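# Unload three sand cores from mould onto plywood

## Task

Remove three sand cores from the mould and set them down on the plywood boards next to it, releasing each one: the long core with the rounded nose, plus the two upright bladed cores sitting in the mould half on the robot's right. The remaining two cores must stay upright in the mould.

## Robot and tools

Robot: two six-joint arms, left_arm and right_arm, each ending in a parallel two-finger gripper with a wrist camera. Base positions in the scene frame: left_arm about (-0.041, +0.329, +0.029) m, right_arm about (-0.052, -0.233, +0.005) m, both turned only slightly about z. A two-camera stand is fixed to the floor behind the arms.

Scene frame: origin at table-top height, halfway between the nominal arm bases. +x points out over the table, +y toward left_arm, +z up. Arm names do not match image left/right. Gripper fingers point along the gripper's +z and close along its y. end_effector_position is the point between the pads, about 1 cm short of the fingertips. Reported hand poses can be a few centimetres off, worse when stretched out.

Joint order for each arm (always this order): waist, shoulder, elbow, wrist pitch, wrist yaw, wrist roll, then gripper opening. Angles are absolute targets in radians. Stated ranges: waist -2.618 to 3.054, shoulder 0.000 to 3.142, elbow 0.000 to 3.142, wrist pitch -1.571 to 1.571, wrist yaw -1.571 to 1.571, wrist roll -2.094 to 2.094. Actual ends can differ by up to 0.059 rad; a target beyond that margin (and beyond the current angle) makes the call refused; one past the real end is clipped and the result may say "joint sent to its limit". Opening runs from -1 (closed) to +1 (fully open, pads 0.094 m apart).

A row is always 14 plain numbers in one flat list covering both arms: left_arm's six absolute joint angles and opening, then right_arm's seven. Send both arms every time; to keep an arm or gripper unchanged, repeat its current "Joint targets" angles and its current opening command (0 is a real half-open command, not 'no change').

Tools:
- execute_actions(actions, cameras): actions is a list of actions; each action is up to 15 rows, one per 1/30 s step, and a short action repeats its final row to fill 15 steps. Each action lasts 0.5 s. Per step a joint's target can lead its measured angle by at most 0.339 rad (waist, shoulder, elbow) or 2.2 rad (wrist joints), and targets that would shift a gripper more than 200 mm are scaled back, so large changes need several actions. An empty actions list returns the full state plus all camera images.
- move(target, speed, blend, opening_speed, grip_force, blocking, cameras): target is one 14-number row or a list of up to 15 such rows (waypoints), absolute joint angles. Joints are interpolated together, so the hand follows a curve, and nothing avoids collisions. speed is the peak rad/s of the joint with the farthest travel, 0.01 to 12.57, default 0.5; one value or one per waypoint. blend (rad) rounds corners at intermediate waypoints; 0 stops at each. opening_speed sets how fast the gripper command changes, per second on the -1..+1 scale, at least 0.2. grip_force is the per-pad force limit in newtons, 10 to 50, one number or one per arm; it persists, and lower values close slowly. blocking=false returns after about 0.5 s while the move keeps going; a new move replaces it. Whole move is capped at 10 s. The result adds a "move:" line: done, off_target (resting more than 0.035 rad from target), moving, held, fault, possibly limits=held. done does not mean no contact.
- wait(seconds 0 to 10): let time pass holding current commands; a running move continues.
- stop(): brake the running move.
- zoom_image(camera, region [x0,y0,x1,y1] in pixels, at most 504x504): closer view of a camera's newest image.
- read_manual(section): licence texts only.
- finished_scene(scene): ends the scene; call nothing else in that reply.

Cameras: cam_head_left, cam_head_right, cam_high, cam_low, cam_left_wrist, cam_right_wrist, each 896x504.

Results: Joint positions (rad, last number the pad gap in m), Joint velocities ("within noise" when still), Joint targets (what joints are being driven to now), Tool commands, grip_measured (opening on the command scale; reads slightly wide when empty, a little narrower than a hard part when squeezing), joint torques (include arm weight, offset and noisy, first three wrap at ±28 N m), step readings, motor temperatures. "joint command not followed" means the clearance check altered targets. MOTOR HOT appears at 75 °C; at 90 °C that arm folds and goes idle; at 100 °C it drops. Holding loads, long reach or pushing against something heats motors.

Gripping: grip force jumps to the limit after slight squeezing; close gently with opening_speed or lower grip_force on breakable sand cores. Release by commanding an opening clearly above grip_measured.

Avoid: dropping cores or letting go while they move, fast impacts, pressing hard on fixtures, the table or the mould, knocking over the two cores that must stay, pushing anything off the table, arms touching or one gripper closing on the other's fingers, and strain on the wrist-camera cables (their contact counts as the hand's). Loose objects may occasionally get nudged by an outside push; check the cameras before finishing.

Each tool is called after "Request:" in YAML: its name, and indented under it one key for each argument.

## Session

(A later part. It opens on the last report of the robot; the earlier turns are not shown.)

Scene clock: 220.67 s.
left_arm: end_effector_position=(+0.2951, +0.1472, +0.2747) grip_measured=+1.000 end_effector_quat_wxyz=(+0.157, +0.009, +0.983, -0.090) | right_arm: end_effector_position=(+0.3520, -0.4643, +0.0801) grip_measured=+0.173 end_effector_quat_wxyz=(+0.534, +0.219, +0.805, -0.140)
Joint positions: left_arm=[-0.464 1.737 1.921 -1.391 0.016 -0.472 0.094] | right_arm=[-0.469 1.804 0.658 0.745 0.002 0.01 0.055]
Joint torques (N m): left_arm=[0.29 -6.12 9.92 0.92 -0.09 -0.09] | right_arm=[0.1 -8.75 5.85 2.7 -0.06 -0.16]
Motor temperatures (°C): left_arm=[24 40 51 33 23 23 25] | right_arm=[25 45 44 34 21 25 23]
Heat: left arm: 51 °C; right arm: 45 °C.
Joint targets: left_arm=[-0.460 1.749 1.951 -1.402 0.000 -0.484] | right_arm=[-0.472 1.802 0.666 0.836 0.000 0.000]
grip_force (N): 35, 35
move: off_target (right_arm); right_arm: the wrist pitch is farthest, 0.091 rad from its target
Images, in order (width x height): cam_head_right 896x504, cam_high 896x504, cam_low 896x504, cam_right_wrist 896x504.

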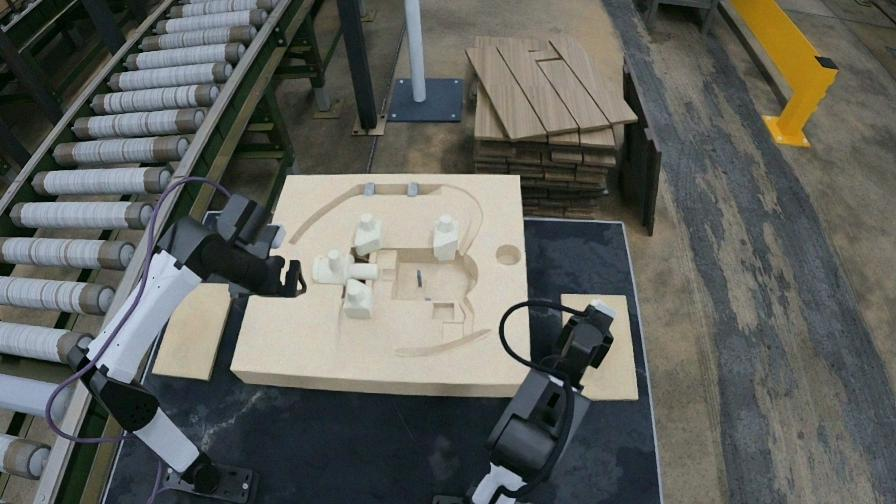

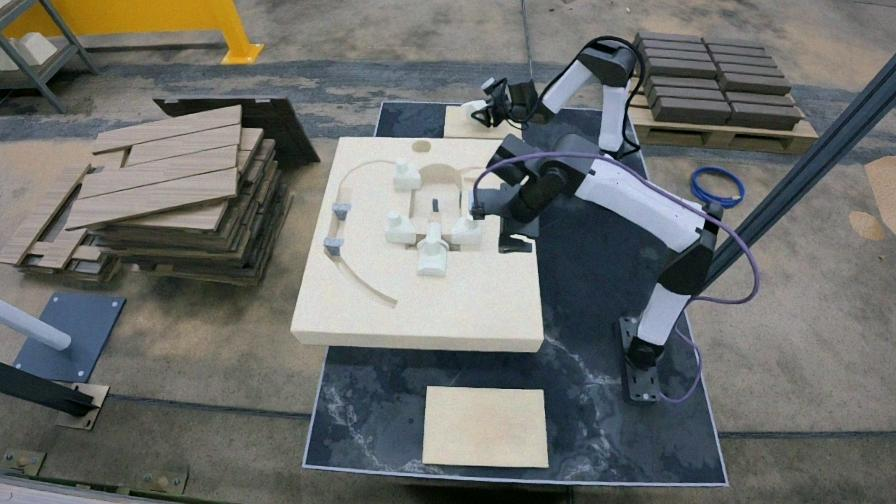

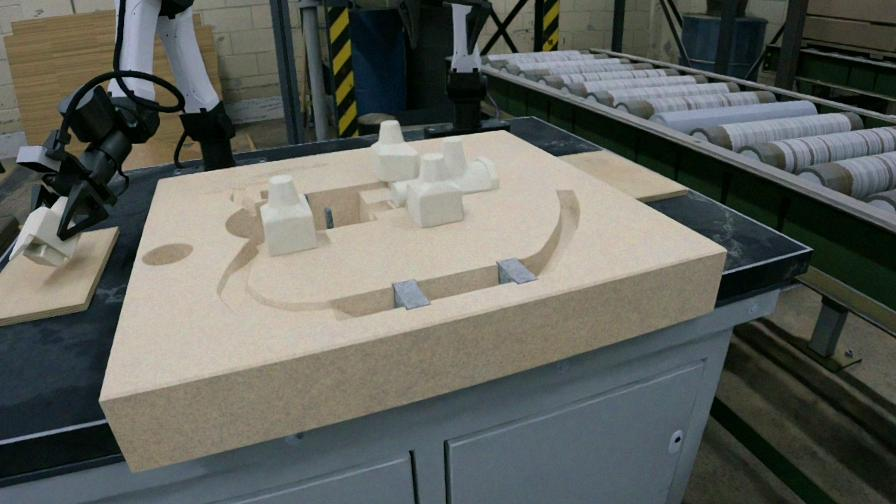

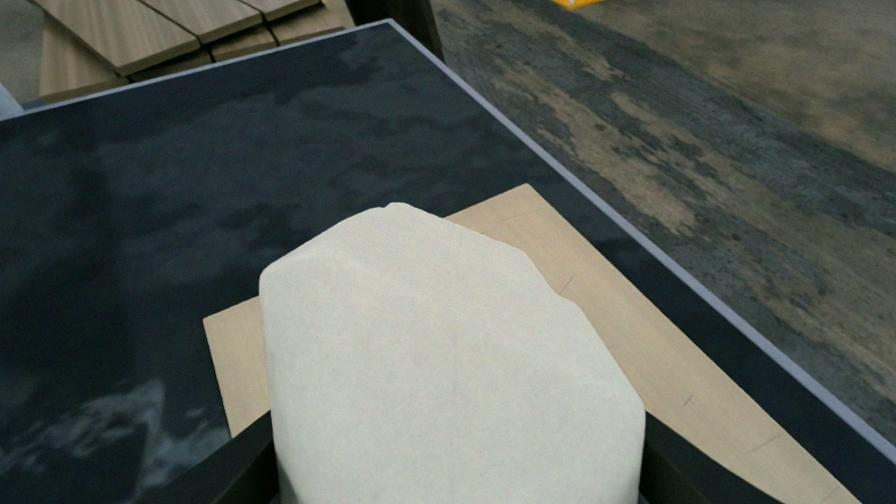

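Request:
move:
  target: [-0.46,1.749,1.951,-1.402,0,-0.484,1,-0.472,2.03,0.638,1.16,0,0.0,0.0]
  speed: 0.12
  grip_force: 25
  cameras: ["cam_right_wrist","cam_low","cam_high","cam_head_right"]

Request:
zoom_image:
  camera: "cam_low"
  region: [0, 120, 220, 340]

Request:
zoom_image:
  camera: "cam_high"
  region: [420, 60, 560, 160]

Scene clock: 242.50 s.
left_arm: end_effector_position=(+0.2951, +0.1472, +0.2747) grip_measured=+1.000 end_effector_quat_wxyz=(+0.157, +0.009, +0.983, -0.090) | right_arm: end_effector_position=(+0.3630, -0.4706, +0.0576) grip_measured=+0.173 end_effector_quat_wxyz=(+0.581, +0.209, +0.772, -0.152)
Joint positions: left_arm=[-0.464 1.737 1.921 -1.391 0.016 -0.472 0.094] | right_arm=[-0.469 2.022 0.638 1.102 0.002 0.01 0.055]
Joint torques (N m): left_arm=[0.25 -6.09 9.87 0.9 -0.1 -0.09] | right_arm=[-0.05 -8.62 4.27 2.46 -0.03 -0.18]
Motor temperatures (°C): left_arm=[24 40 51 32 23 23 25] | right_arm=[25 43 43 43 21 25 23]
Heat: left arm: 51 °C; right arm: 43 °C.
Joint targets: left_arm=[-0.460 1.749 1.951 -1.402 0.000 -0.484] | right_arm=[-0.472 2.030 0.638 1.160 0.000 0.000]
grip_force (N): 25, 25
move: off_target (right_arm); right_arm: the wrist pitch is farthest, 0.058 rad from its target
Images, in order (width x height): cam_head_right 896x504, cam_high 896x504, cam_low 896x504, cam_right_wrist 896x504.

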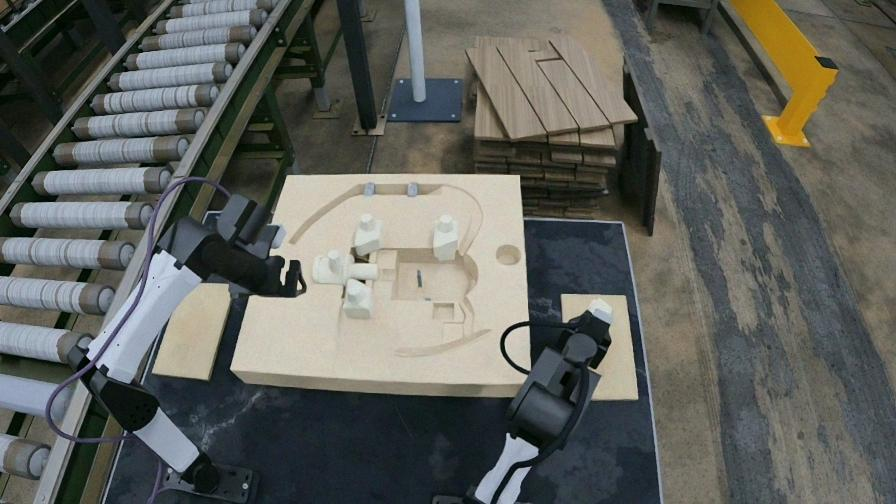

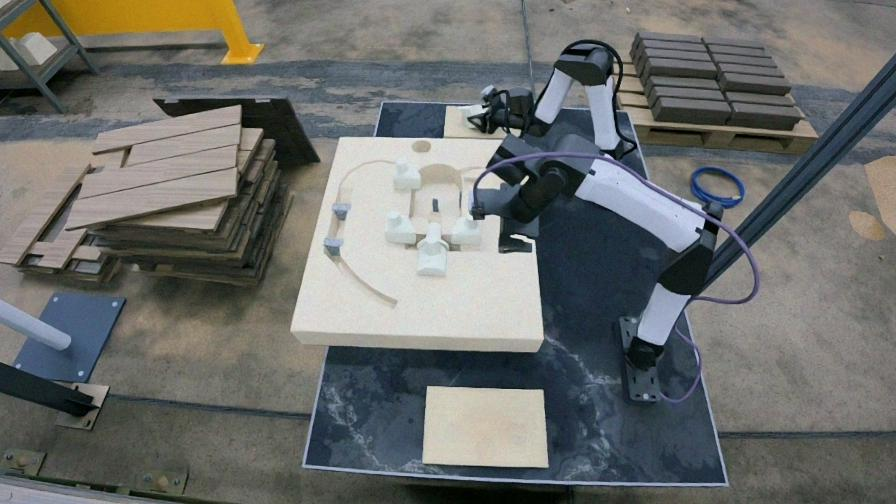

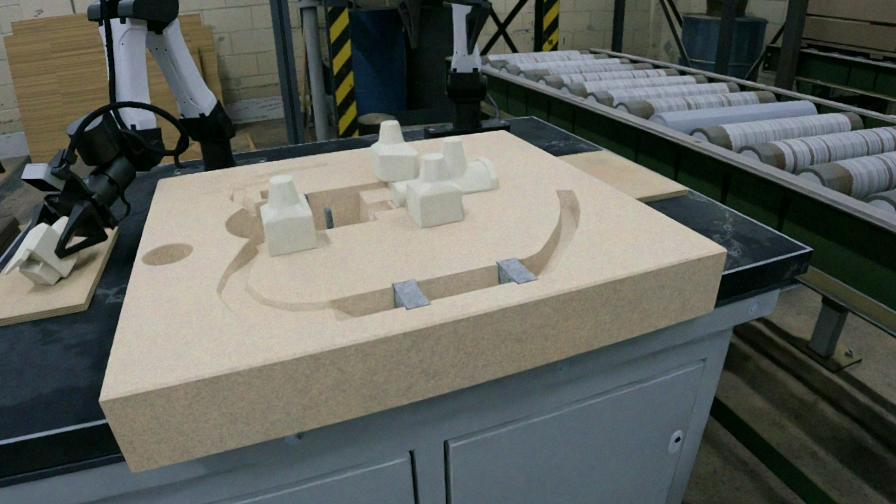

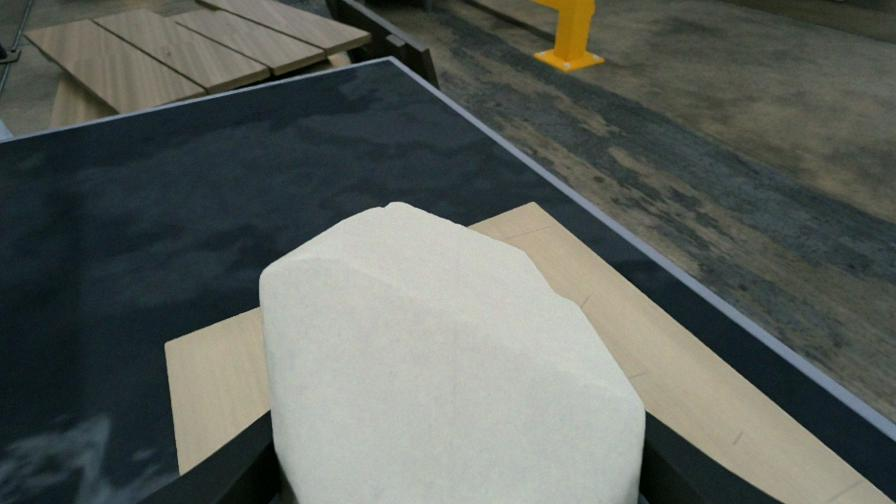

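Scaled by 2.291 from the camera's 896x504 image, which has a finer 1280x720 frame.

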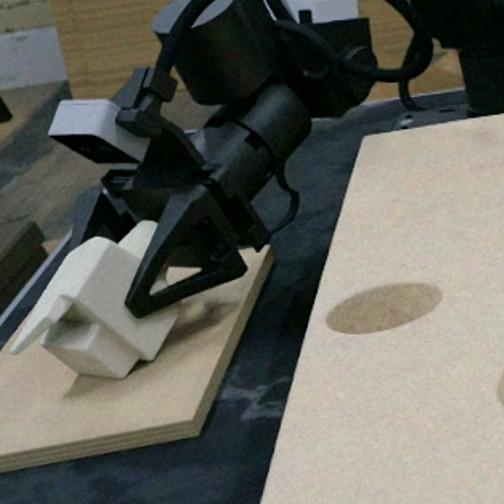

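Scaled by 3.600 from the camera's 896x504 image, which has a finer 1280x720 frame.

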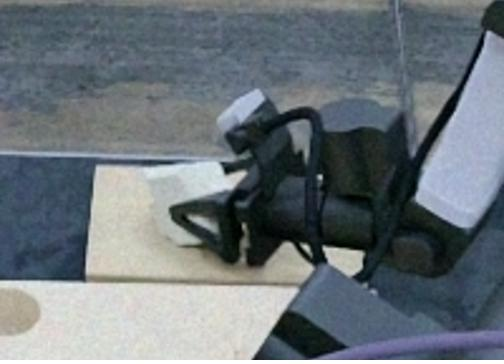

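Request:
move:
  target: [-0.46,1.749,1.951,-1.402,0,-0.484,1,-0.472,2.13,0.6135,1.34,0,0.0,0.0]
  speed: 0.1
  grip_force: 15
  cameras: ["cam_right_wrist","cam_low"]

Request:
zoom_image:
  camera: "cam_low"
  region: [0, 120, 220, 340]

Scene clock: 253.03 s.
left_arm: end_effector_position=(+0.2951, +0.1472, +0.2747) grip_measured=+1.000 end_effector_quat_wxyz=(+0.157, +0.009, +0.983, -0.090) | right_arm: end_effector_position=(+0.3626, -0.4704, +0.0549) grip_measured=+0.180 end_effector_quat_wxyz=(+0.612, +0.203, +0.747, -0.160)
Joint positions: left_arm=[-0.464 1.737 1.921 -1.391 0.016 -0.472 0.094] | right_arm=[-0.469 2.115 0.616 1.299 0.002 0.01 0.055]
Joint torques (N m): left_arm=[0.29 -6.15 9.94 0.9 -0.1 -0.11] | right_arm=[-0.03 -8.08 3.47 2.3 -0.02 -0.2]
Heat: left arm: 51 °C; right arm: 45 °C.
Joint targets: left_arm=[-0.460 1.749 1.951 -1.402 0.000 -0.484] | right_arm=[-0.472 2.130 0.613 1.340 0.000 0.000]
grip_force (N): 15, 15
move: off_target (right_arm); right_arm: the wrist pitch is farthest, 0.041 rad from its target
Images, in order (width x height): cam_low 896x504, cam_right_wrist 896x504.

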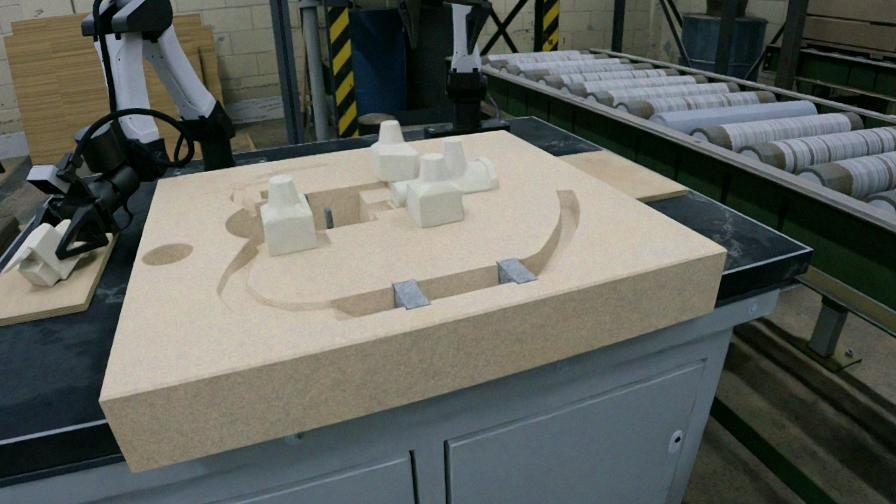

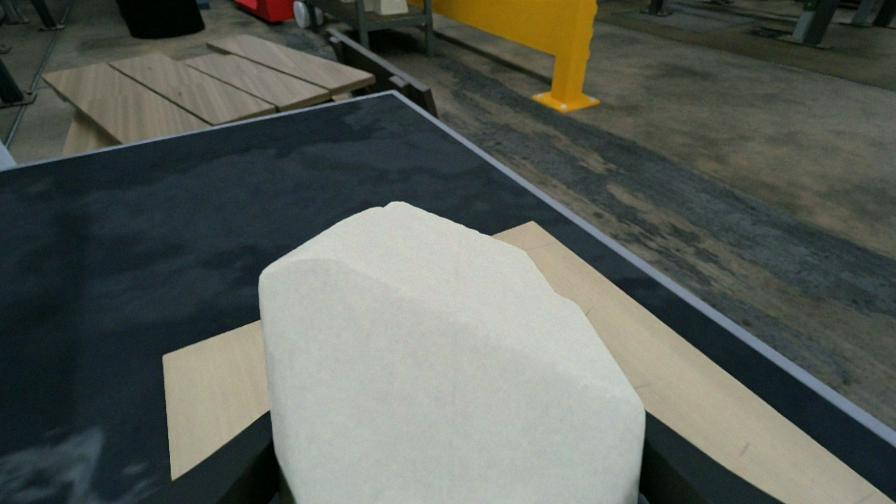

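Scaled by 2.291 from the camera's 896x504 image, which has a finer 1280x720 frame.

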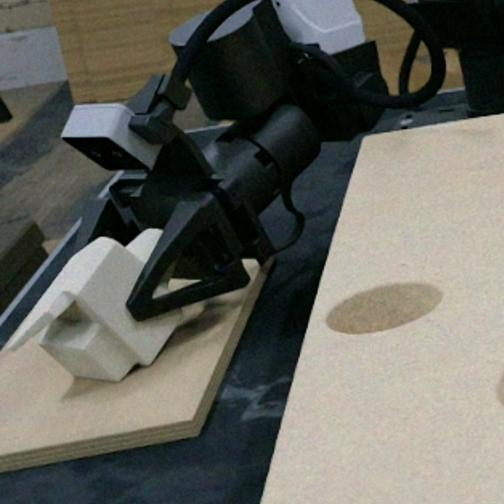

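Request:
move:
  target: [-0.46,1.749,1.951,-1.402,0,-0.484,1,-0.472,2.175,0.6135,1.36,0,0.0,0.0]
  speed: 0.1
  grip_force: 12
  cameras: ["cam_right_wrist","cam_low"]

Request:
zoom_image:
  camera: "cam_low"
  region: [0, 120, 220, 340]

Scene clock: 257.80 s.
left_arm: end_effector_position=(+0.2951, +0.1472, +0.2747) grip_measured=+1.000 end_effector_quat_wxyz=(+0.157, +0.009, +0.983, -0.090) | right_arm: end_effector_position=(+0.3628, -0.4704, +0.0523) grip_measured=+0.182 end_effector_quat_wxyz=(+0.617, +0.199, +0.744, -0.163)
Joint positions: left_arm=[-0.464 1.737 1.921 -1.391 0.016 -0.472 0.094] | right_arm=[-0.469 2.143 0.616 1.339 0.002 0.003 0.056]
Joint torques (N m): left_arm=[0.29 -6.09 9.95 0.91 -0.11 -0.08] | right_arm=[0.12 -6.53 3.3 2.12 -0.07 -0.12]
Heat: left arm: 51 °C; right arm: 45 °C.
Joint targets: left_arm=[-0.460 1.749 1.951 -1.402 0.000 -0.484] | right_arm=[-0.472 2.175 0.613 1.360 0.000 0.000]
grip_force (N): 12, 12
move: done
Images, in order (width x height): cam_low 896x504, cam_right_wrist 896x504.

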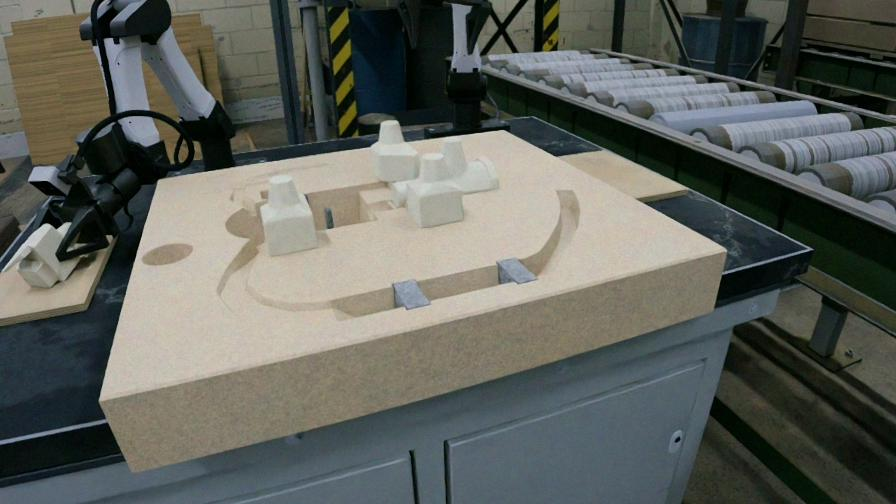

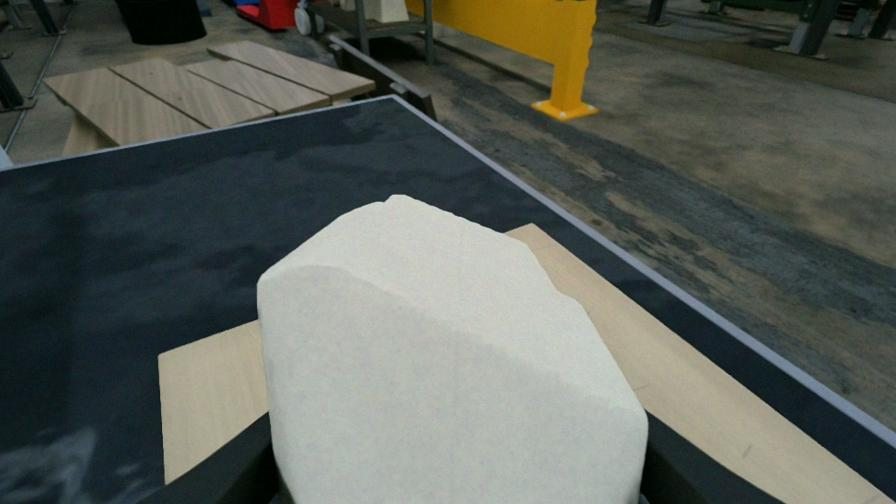

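Scaled by 2.291 from the camera's 896x504 image, which has a finer 1280x720 frame.

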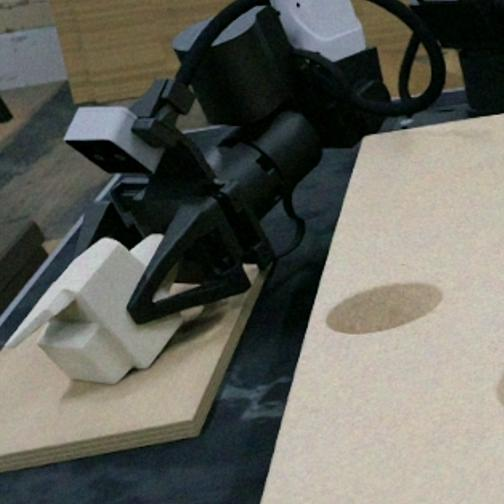

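Request:
move:
  target: [-0.46,1.749,1.951,-1.402,0,-0.484,1,-0.472,2.24,0.6135,1.38,0,0.0,0.0]
  speed: 0.1
  grip_force: 10
  cameras: ["cam_right_wrist","cam_low"]

Request:
zoom_image:
  camera: "cam_low"
  region: [0, 120, 220, 340]

Scene clock: 263.23 s.
left_arm: end_effector_position=(+0.2951, +0.1472, +0.2747) grip_measured=+1.000 end_effector_quat_wxyz=(+0.157, +0.009, +0.983, -0.090) | right_arm: end_effector_position=(+0.3664, -0.4725, +0.0504) grip_measured=+0.182 end_effector_quat_wxyz=(+0.619, +0.197, +0.742, -0.166)
Joint positions: left_arm=[-0.464 1.737 1.921 -1.391 0.016 -0.472 0.094] | right_arm=[-0.469 2.165 0.634 1.349 0.002 -0.002 0.056]
Joint torques (N m): left_arm=[0.29 -6.16 9.85 0.91 -0.1 -0.09] | right_arm=[0.27 -2.32 2.14 2.21 -0.01 -0.07]
Heat: left arm: 51 °C; right arm: 45 °C.
Joint targets: left_arm=[-0.460 1.749 1.951 -1.402 0.000 -0.484] | right_arm=[-0.472 2.240 0.613 1.380 0.000 0.000]
grip_force (N): 10, 10
move: off_target (right_arm); right_arm: the shoulder is farthest, 0.075 rad from its target
Images, in order (width x height): cam_low 896x504, cam_right_wrist 896x504.

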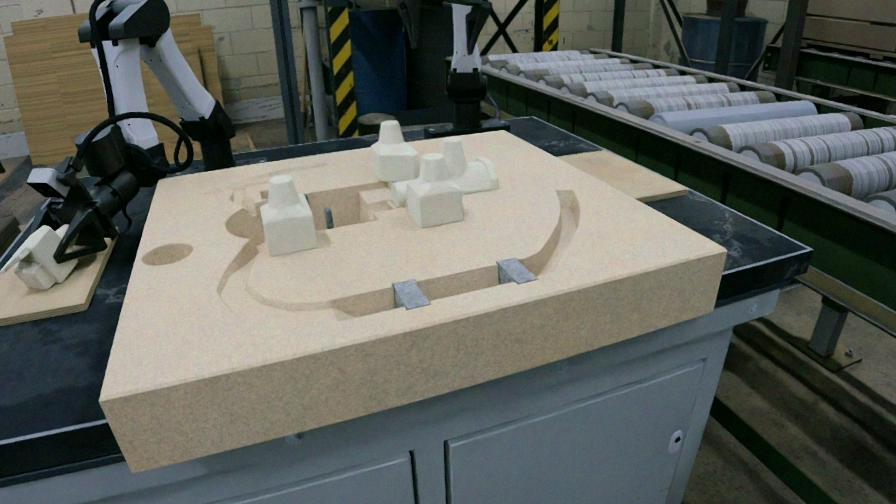

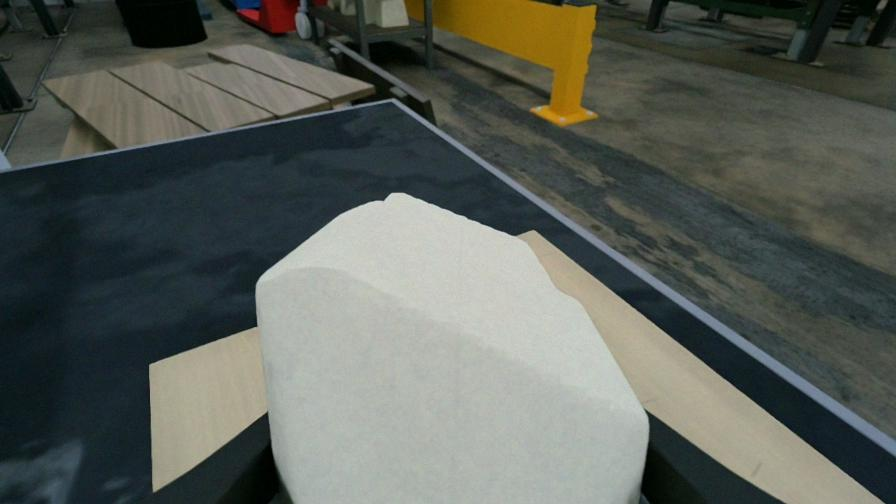

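Scaled by 2.291 from the camera's 896x504 image, which has a finer 1280x720 frame.

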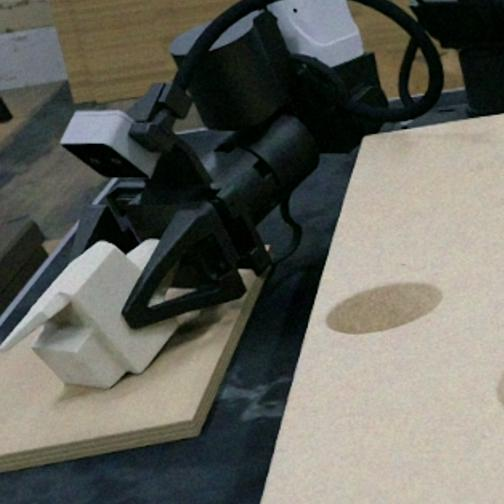

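Request:
move:
  target: [-0.46,1.749,1.951,-1.402,0,-0.484,1,-0.472,2.24,0.6135,1.38,0,0.0,0.19]
  opening_speed: 0.2
  cameras: ["cam_right_wrist","cam_low"]

Request:
zoom_image:
  camera: "cam_low"
  region: [0, 120, 220, 340]

Scene clock: 268.80 s.
left_arm: end_effector_position=(+0.2951, +0.1472, +0.2747) grip_measured=+1.000 end_effector_quat_wxyz=(+0.157, +0.009, +0.983, -0.090) | right_arm: end_effector_position=(+0.3629, -0.4705, +0.0323) grip_measured=+0.190 end_effector_quat_wxyz=(+0.602, +0.197, +0.756, -0.164)
Joint positions: left_arm=[-0.464 1.737 1.921 -1.391 0.016 -0.472 0.094] | right_arm=[-0.469 2.2 0.63 1.347 0.002 -0.011 0.056]
Joint torques (N m): left_arm=[0.29 -6.08 9.96 0.91 -0.1 -0.09] | right_arm=[0.05 -5.91 2.09 2.22 -0.04 0.05]
Heat: left arm: 51 °C; right arm: 45 °C.
Joint targets: left_arm=[-0.460 1.749 1.951 -1.402 0.000 -0.484] | right_arm=[-0.472 2.240 0.613 1.380 0.000 0.000]
grip_force (N): 10, 10
move: off_target (right_arm); right_arm: the shoulder is farthest, 0.040 rad from its target
Images, in order (width x height): cam_low 896x504, cam_right_wrist 896x504.

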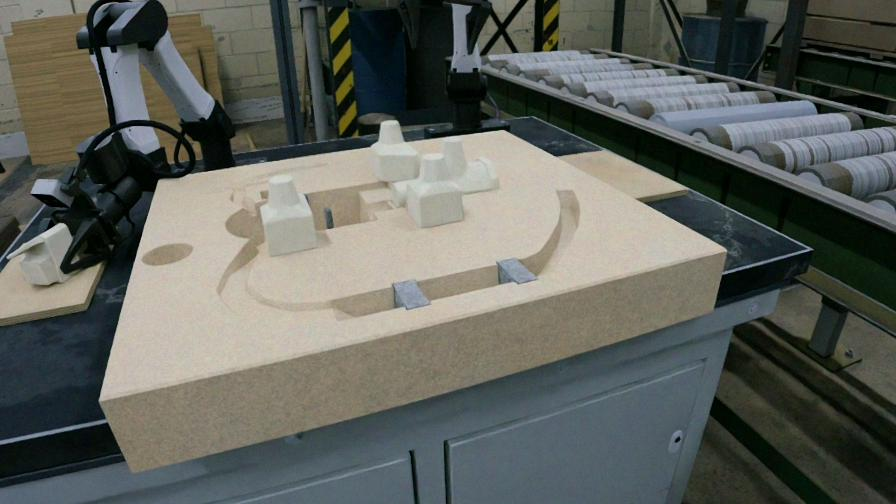

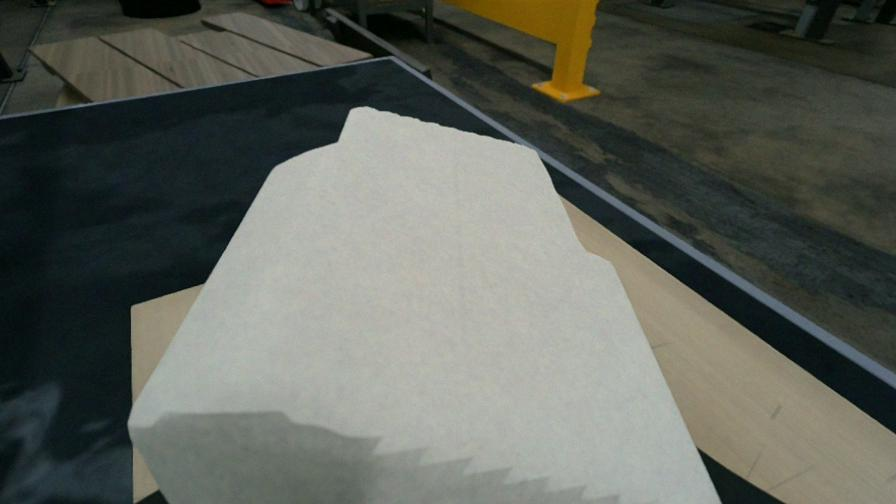

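Scaled by 2.291 from the camera's 896x504 image, which has a finer 1280x720 frame.

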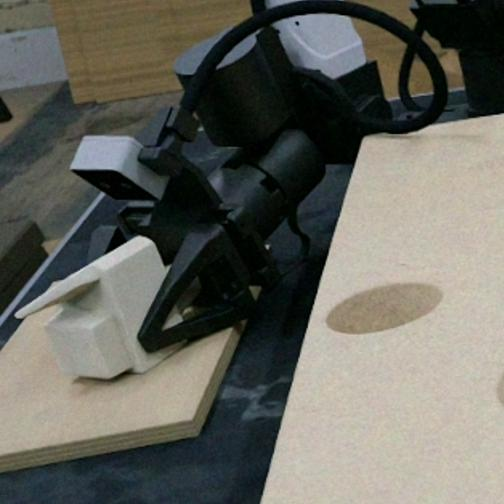

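Request:
move:
  target:
    - [-0.46,1.749,1.951,-1.402,0,-0.484,1,-0.472,2.2,0.63,1.35,0,0.0,0.9]
    - [-0.46,1.749,1.951,-1.402,0,-0.484,1,-0.472,1.654,0.639,0.665,0,0.0,0.9]
    - [-0.46,1.749,1.951,-1.402,0,-0.484,1,0.2,1.7,1.731,-0.831,0,0.1,0.9]
  opening_speed: 0.5
  grip_force: 40
  speed: [0.3,0.5,0.9]
  blend: [0,0.1,0]
  cameras: ["all"]

Scene clock: 285.37 s.
left_arm: end_effector_position=(+0.2951, +0.1472, +0.2747) grip_measured=+1.000 end_effector_quat_wxyz=(+0.157, +0.009, +0.983, -0.090) | right_arm: end_effector_position=(+0.4103, -0.1635, +0.2697) grip_measured=+0.898 end_effector_quat_wxyz=(+0.375, -0.029, +0.925, +0.045)
Joint positions: left_arm=[-0.464 1.737 1.921 -1.391 0.016 -0.472 0.094] | right_arm=[0.2 1.685 1.71 -0.82 0 0.087 0.089]
Joint torques (N m): left_arm=[0.28 -6.11 9.96 0.92 -0.1 -0.1] | right_arm=[0.25 -7.61 8.25 1.47 -0.02 0.05]
Motor temperatures (°C): left_arm=[23 40 51 32 22 23 25] | right_arm=[25 39 38 45 21 25 22]
Heat: left arm: 51 °C; right arm: 45 °C.
Joint targets: left_arm=[-0.460 1.749 1.951 -1.402 0.000 -0.484] | right_arm=[0.200 1.700 1.731 -0.831 0.000 0.100]
grip_force (N): 40, 40
move: done

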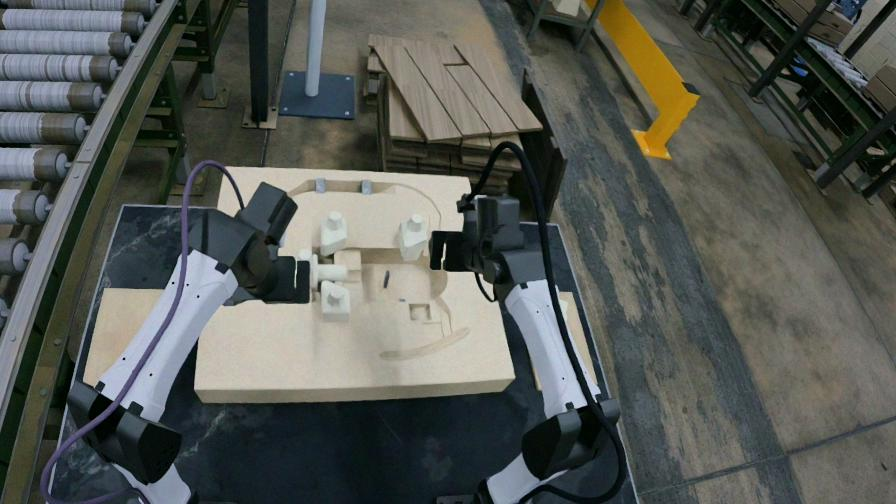

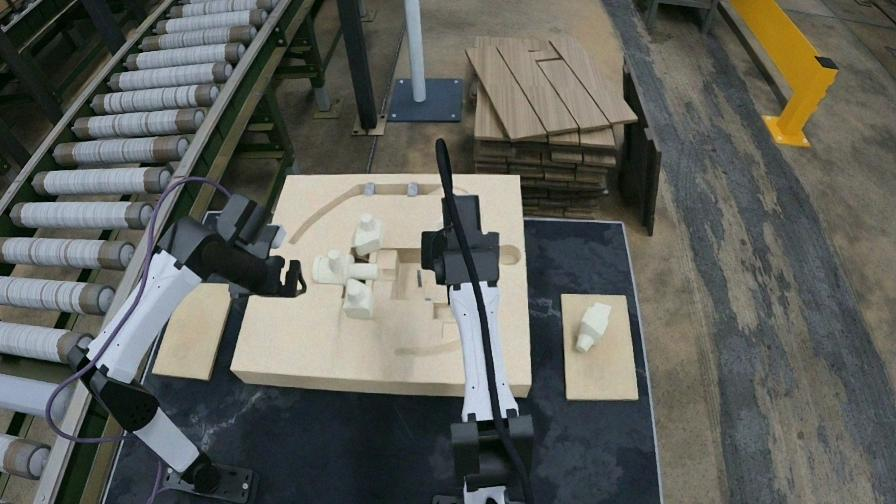

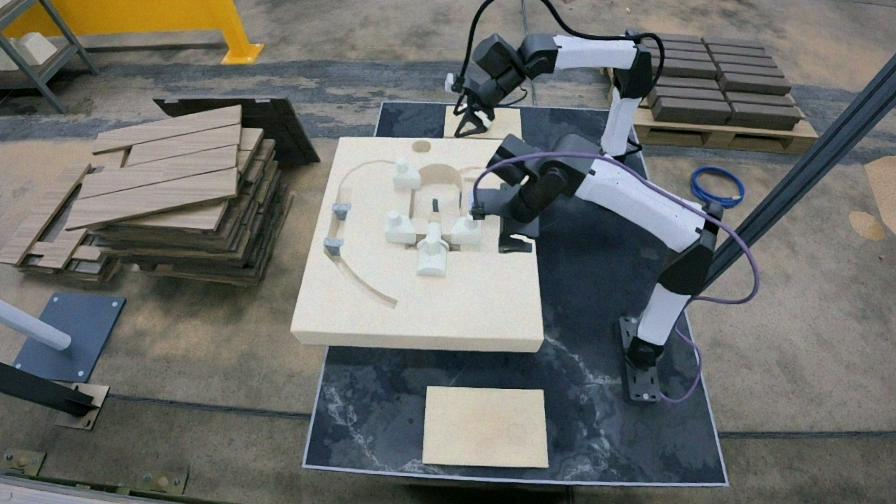

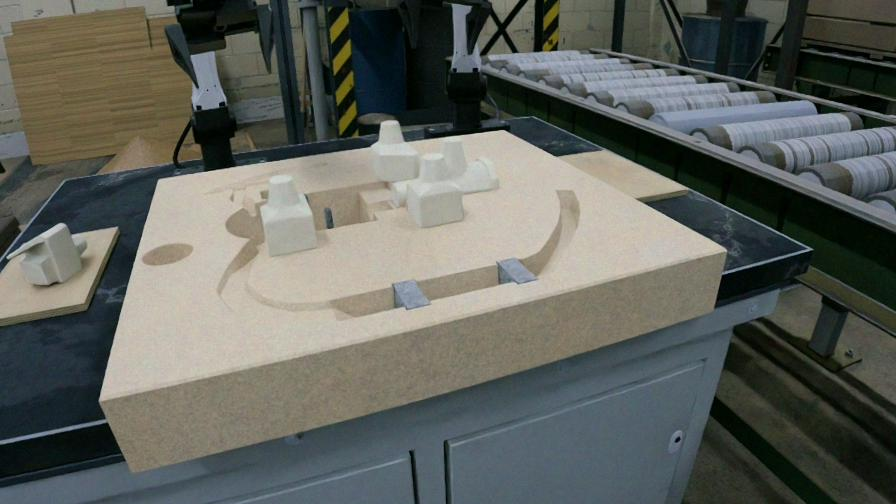

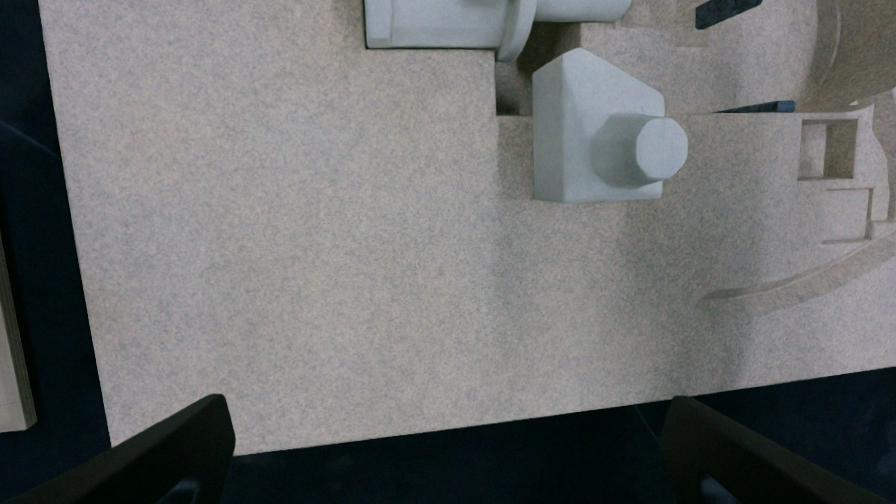

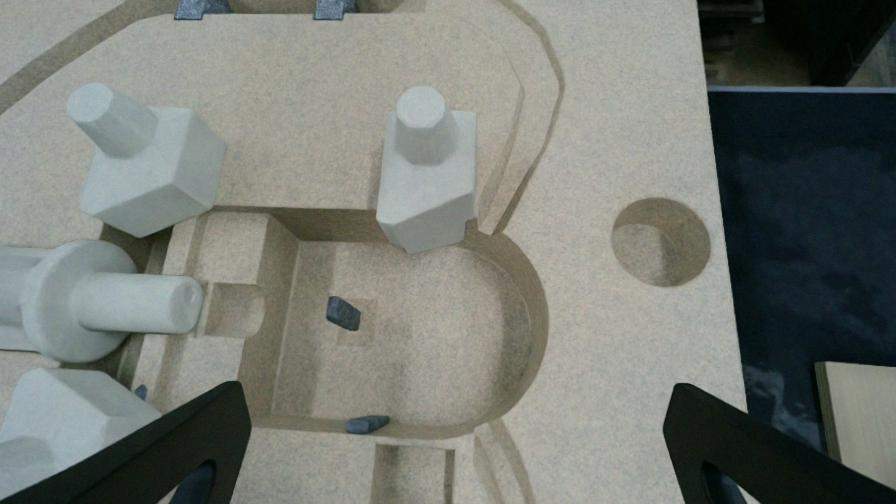

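Request:
move:
  target:
    - [-0.46,1.749,1.951,-1.402,0,-0.484,1,0.355,1.84,0.766,0.834,0.305,0,1]
    - [-0.46,1.749,1.951,-1.402,0,-0.484,1,0.270,2.2156,1.3476,0.63,0.217,0,1]
  speed: [0.8,0.3]
  blend: [0,0]
  cameras: ["cam_high","cam_low","cam_right_wrist","cam_head_left"]

Scene clock: 315.53 s.
left_arm: end_effector_position=(+0.2951, +0.1472, +0.2747) grip_measured=+1.000 end_effector_quat_wxyz=(+0.157, +0.009, +0.983, -0.090) | right_arm: end_effector_position=(+0.5565, -0.1361, +0.1274) grip_measured=+0.998 end_effector_quat_wxyz=(+0.623, -0.012, +0.782, -0.019)
Joint positions: left_arm=[-0.464 1.737 1.921 -1.391 0.016 -0.472 0.094] | right_arm=[0.274 2.196 1.322 0.642 0.234 0.009 0.094]
Joint torques (N m): left_arm=[0.29 -6.16 9.92 0.92 -0.08 -0.11] | right_arm=[-0.03 -11.44 8.21 1.78 -0.16 -0.14]
Heat: left arm: 52 °C; right arm: 41 °C.
Joint targets: left_arm=[-0.460 1.749 1.951 -1.402 0.000 -0.484] | right_arm=[0.270 2.216 1.348 0.630 0.217 0.000]
grip_force (N): 40, 40
move: done
Images, in order (width x height): cam_head_left 896x504, cam_high 896x504, cam_low 896x504, cam_right_wrist 896x504.

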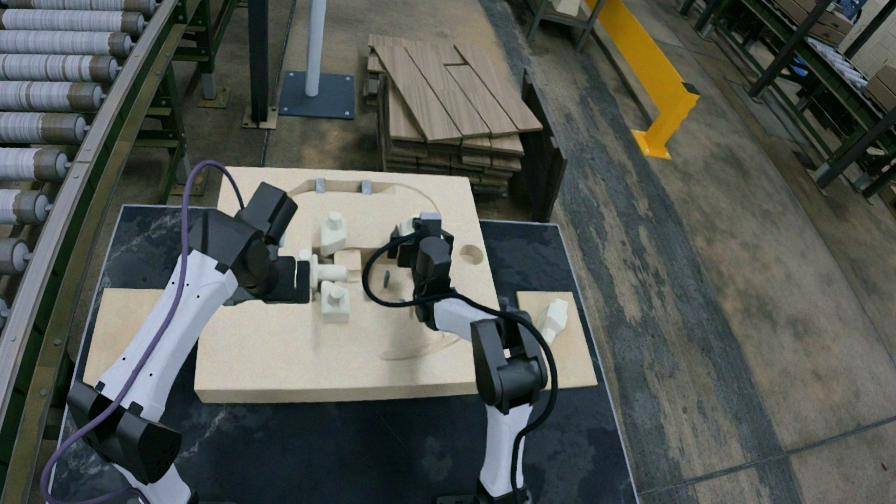

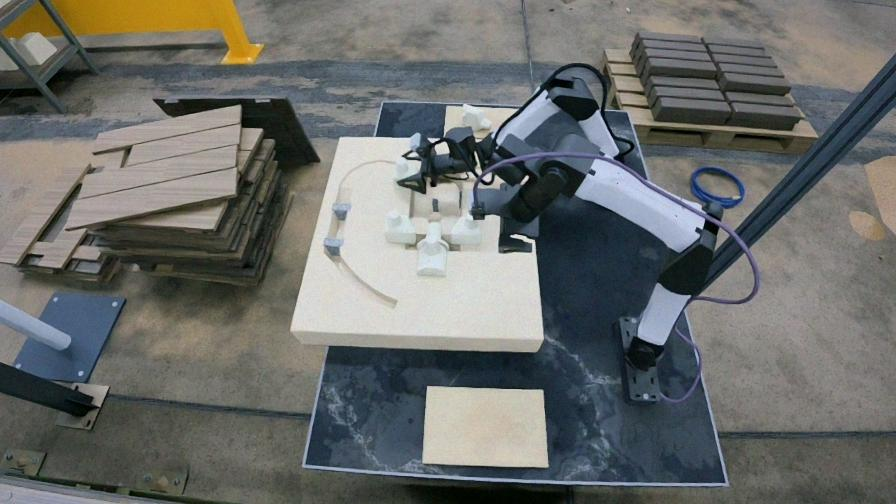

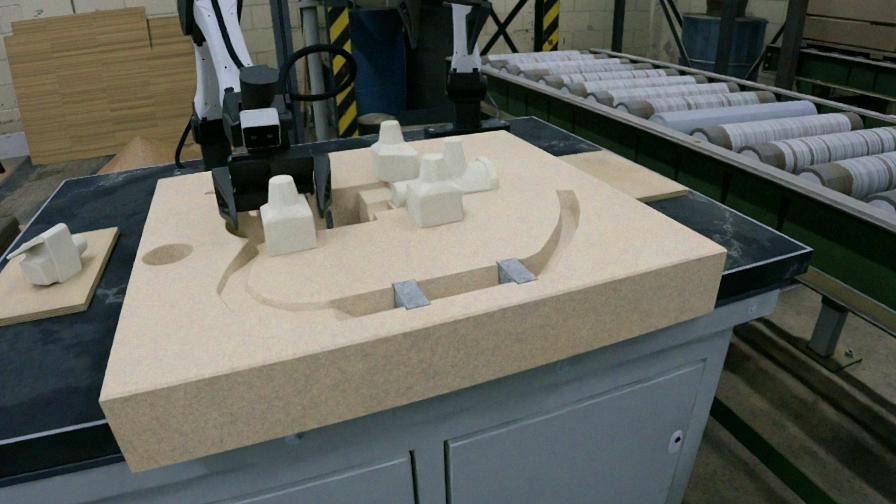

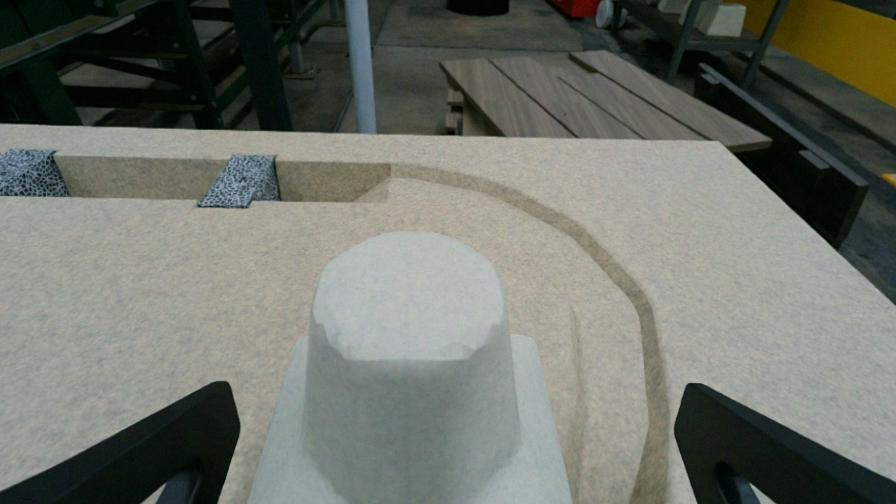

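Request:
move:
  target:
    - [-0.46,1.749,1.951,-1.402,0,-0.484,1,0.270,2.248,1.337,0.67,0.217,0,1]
    - [-0.46,1.749,1.951,-1.402,0,-0.484,1,0.270,2.248,1.337,0.67,0.217,0,0]
  speed: [0.3,0.3]
  blend: [0,0]
  opening_speed: 0.5
  cameras: ["cam_high","cam_low","cam_right_wrist"]

Scene clock: 325.17 s.
left_arm: end_effector_position=(+0.2951, +0.1472, +0.2747) grip_measured=+1.000 end_effector_quat_wxyz=(+0.157, +0.009, +0.983, -0.090) | right_arm: end_effector_position=(+0.5569, -0.1308, +0.1092) grip_measured=+0.164 end_effector_quat_wxyz=(+0.613, -0.022, +0.789, -0.011)
Joint positions: left_arm=[-0.464 1.737 1.921 -1.391 0.016 -0.472 0.094] | right_arm=[0.275 2.23 1.322 0.653 0.209 0.009 0.055]
Joint torques (N m): left_arm=[0.34 -6.06 9.84 0.92 -0.08 -0.08] | right_arm=[-0.16 -11.92 7.27 2.07 0.1 -0.18]
Heat: left arm: 52 °C; right arm: 42 °C.
Joint targets: left_arm=[-0.460 1.749 1.951 -1.402 0.000 -0.484] | right_arm=[0.270 2.248 1.337 0.670 0.217 0.000]
grip_force (N): 40, 40
move: done
Images, in order (width x height): cam_high 896x504, cam_low 896x504, cam_right_wrist 896x504.

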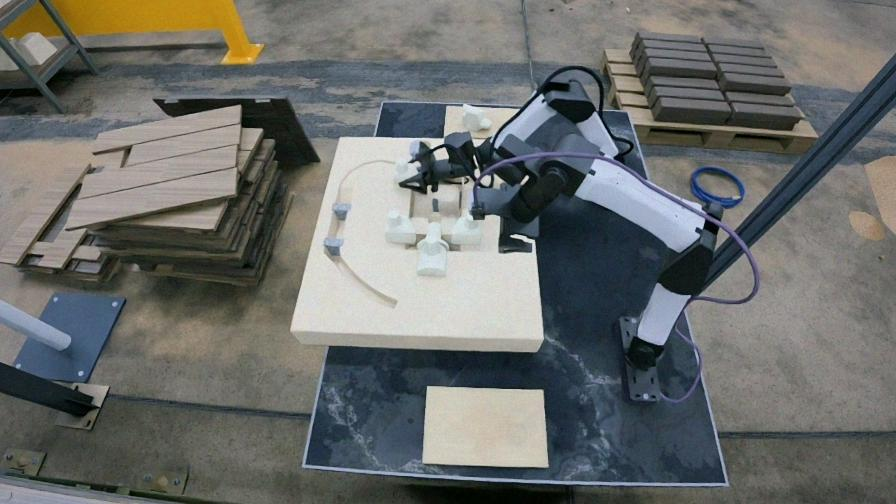

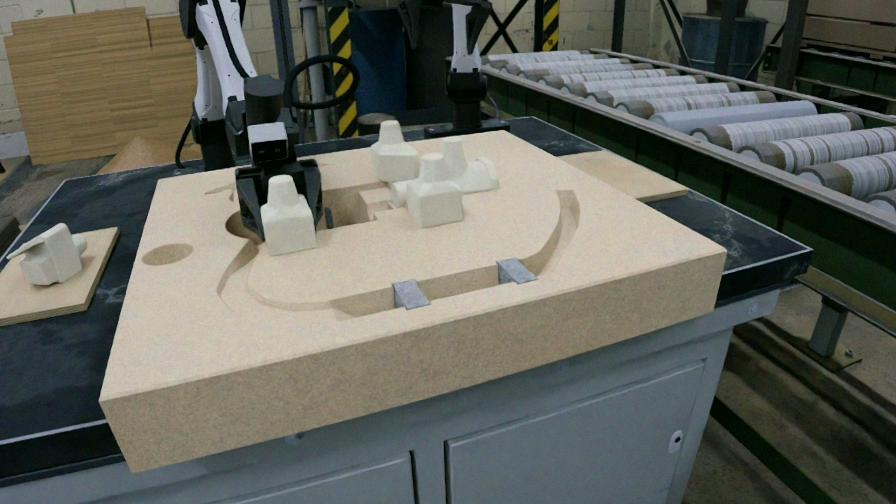

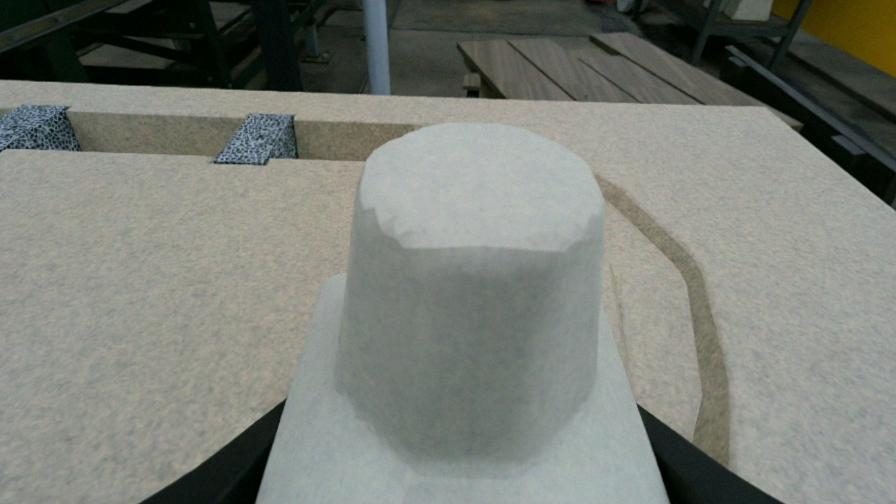

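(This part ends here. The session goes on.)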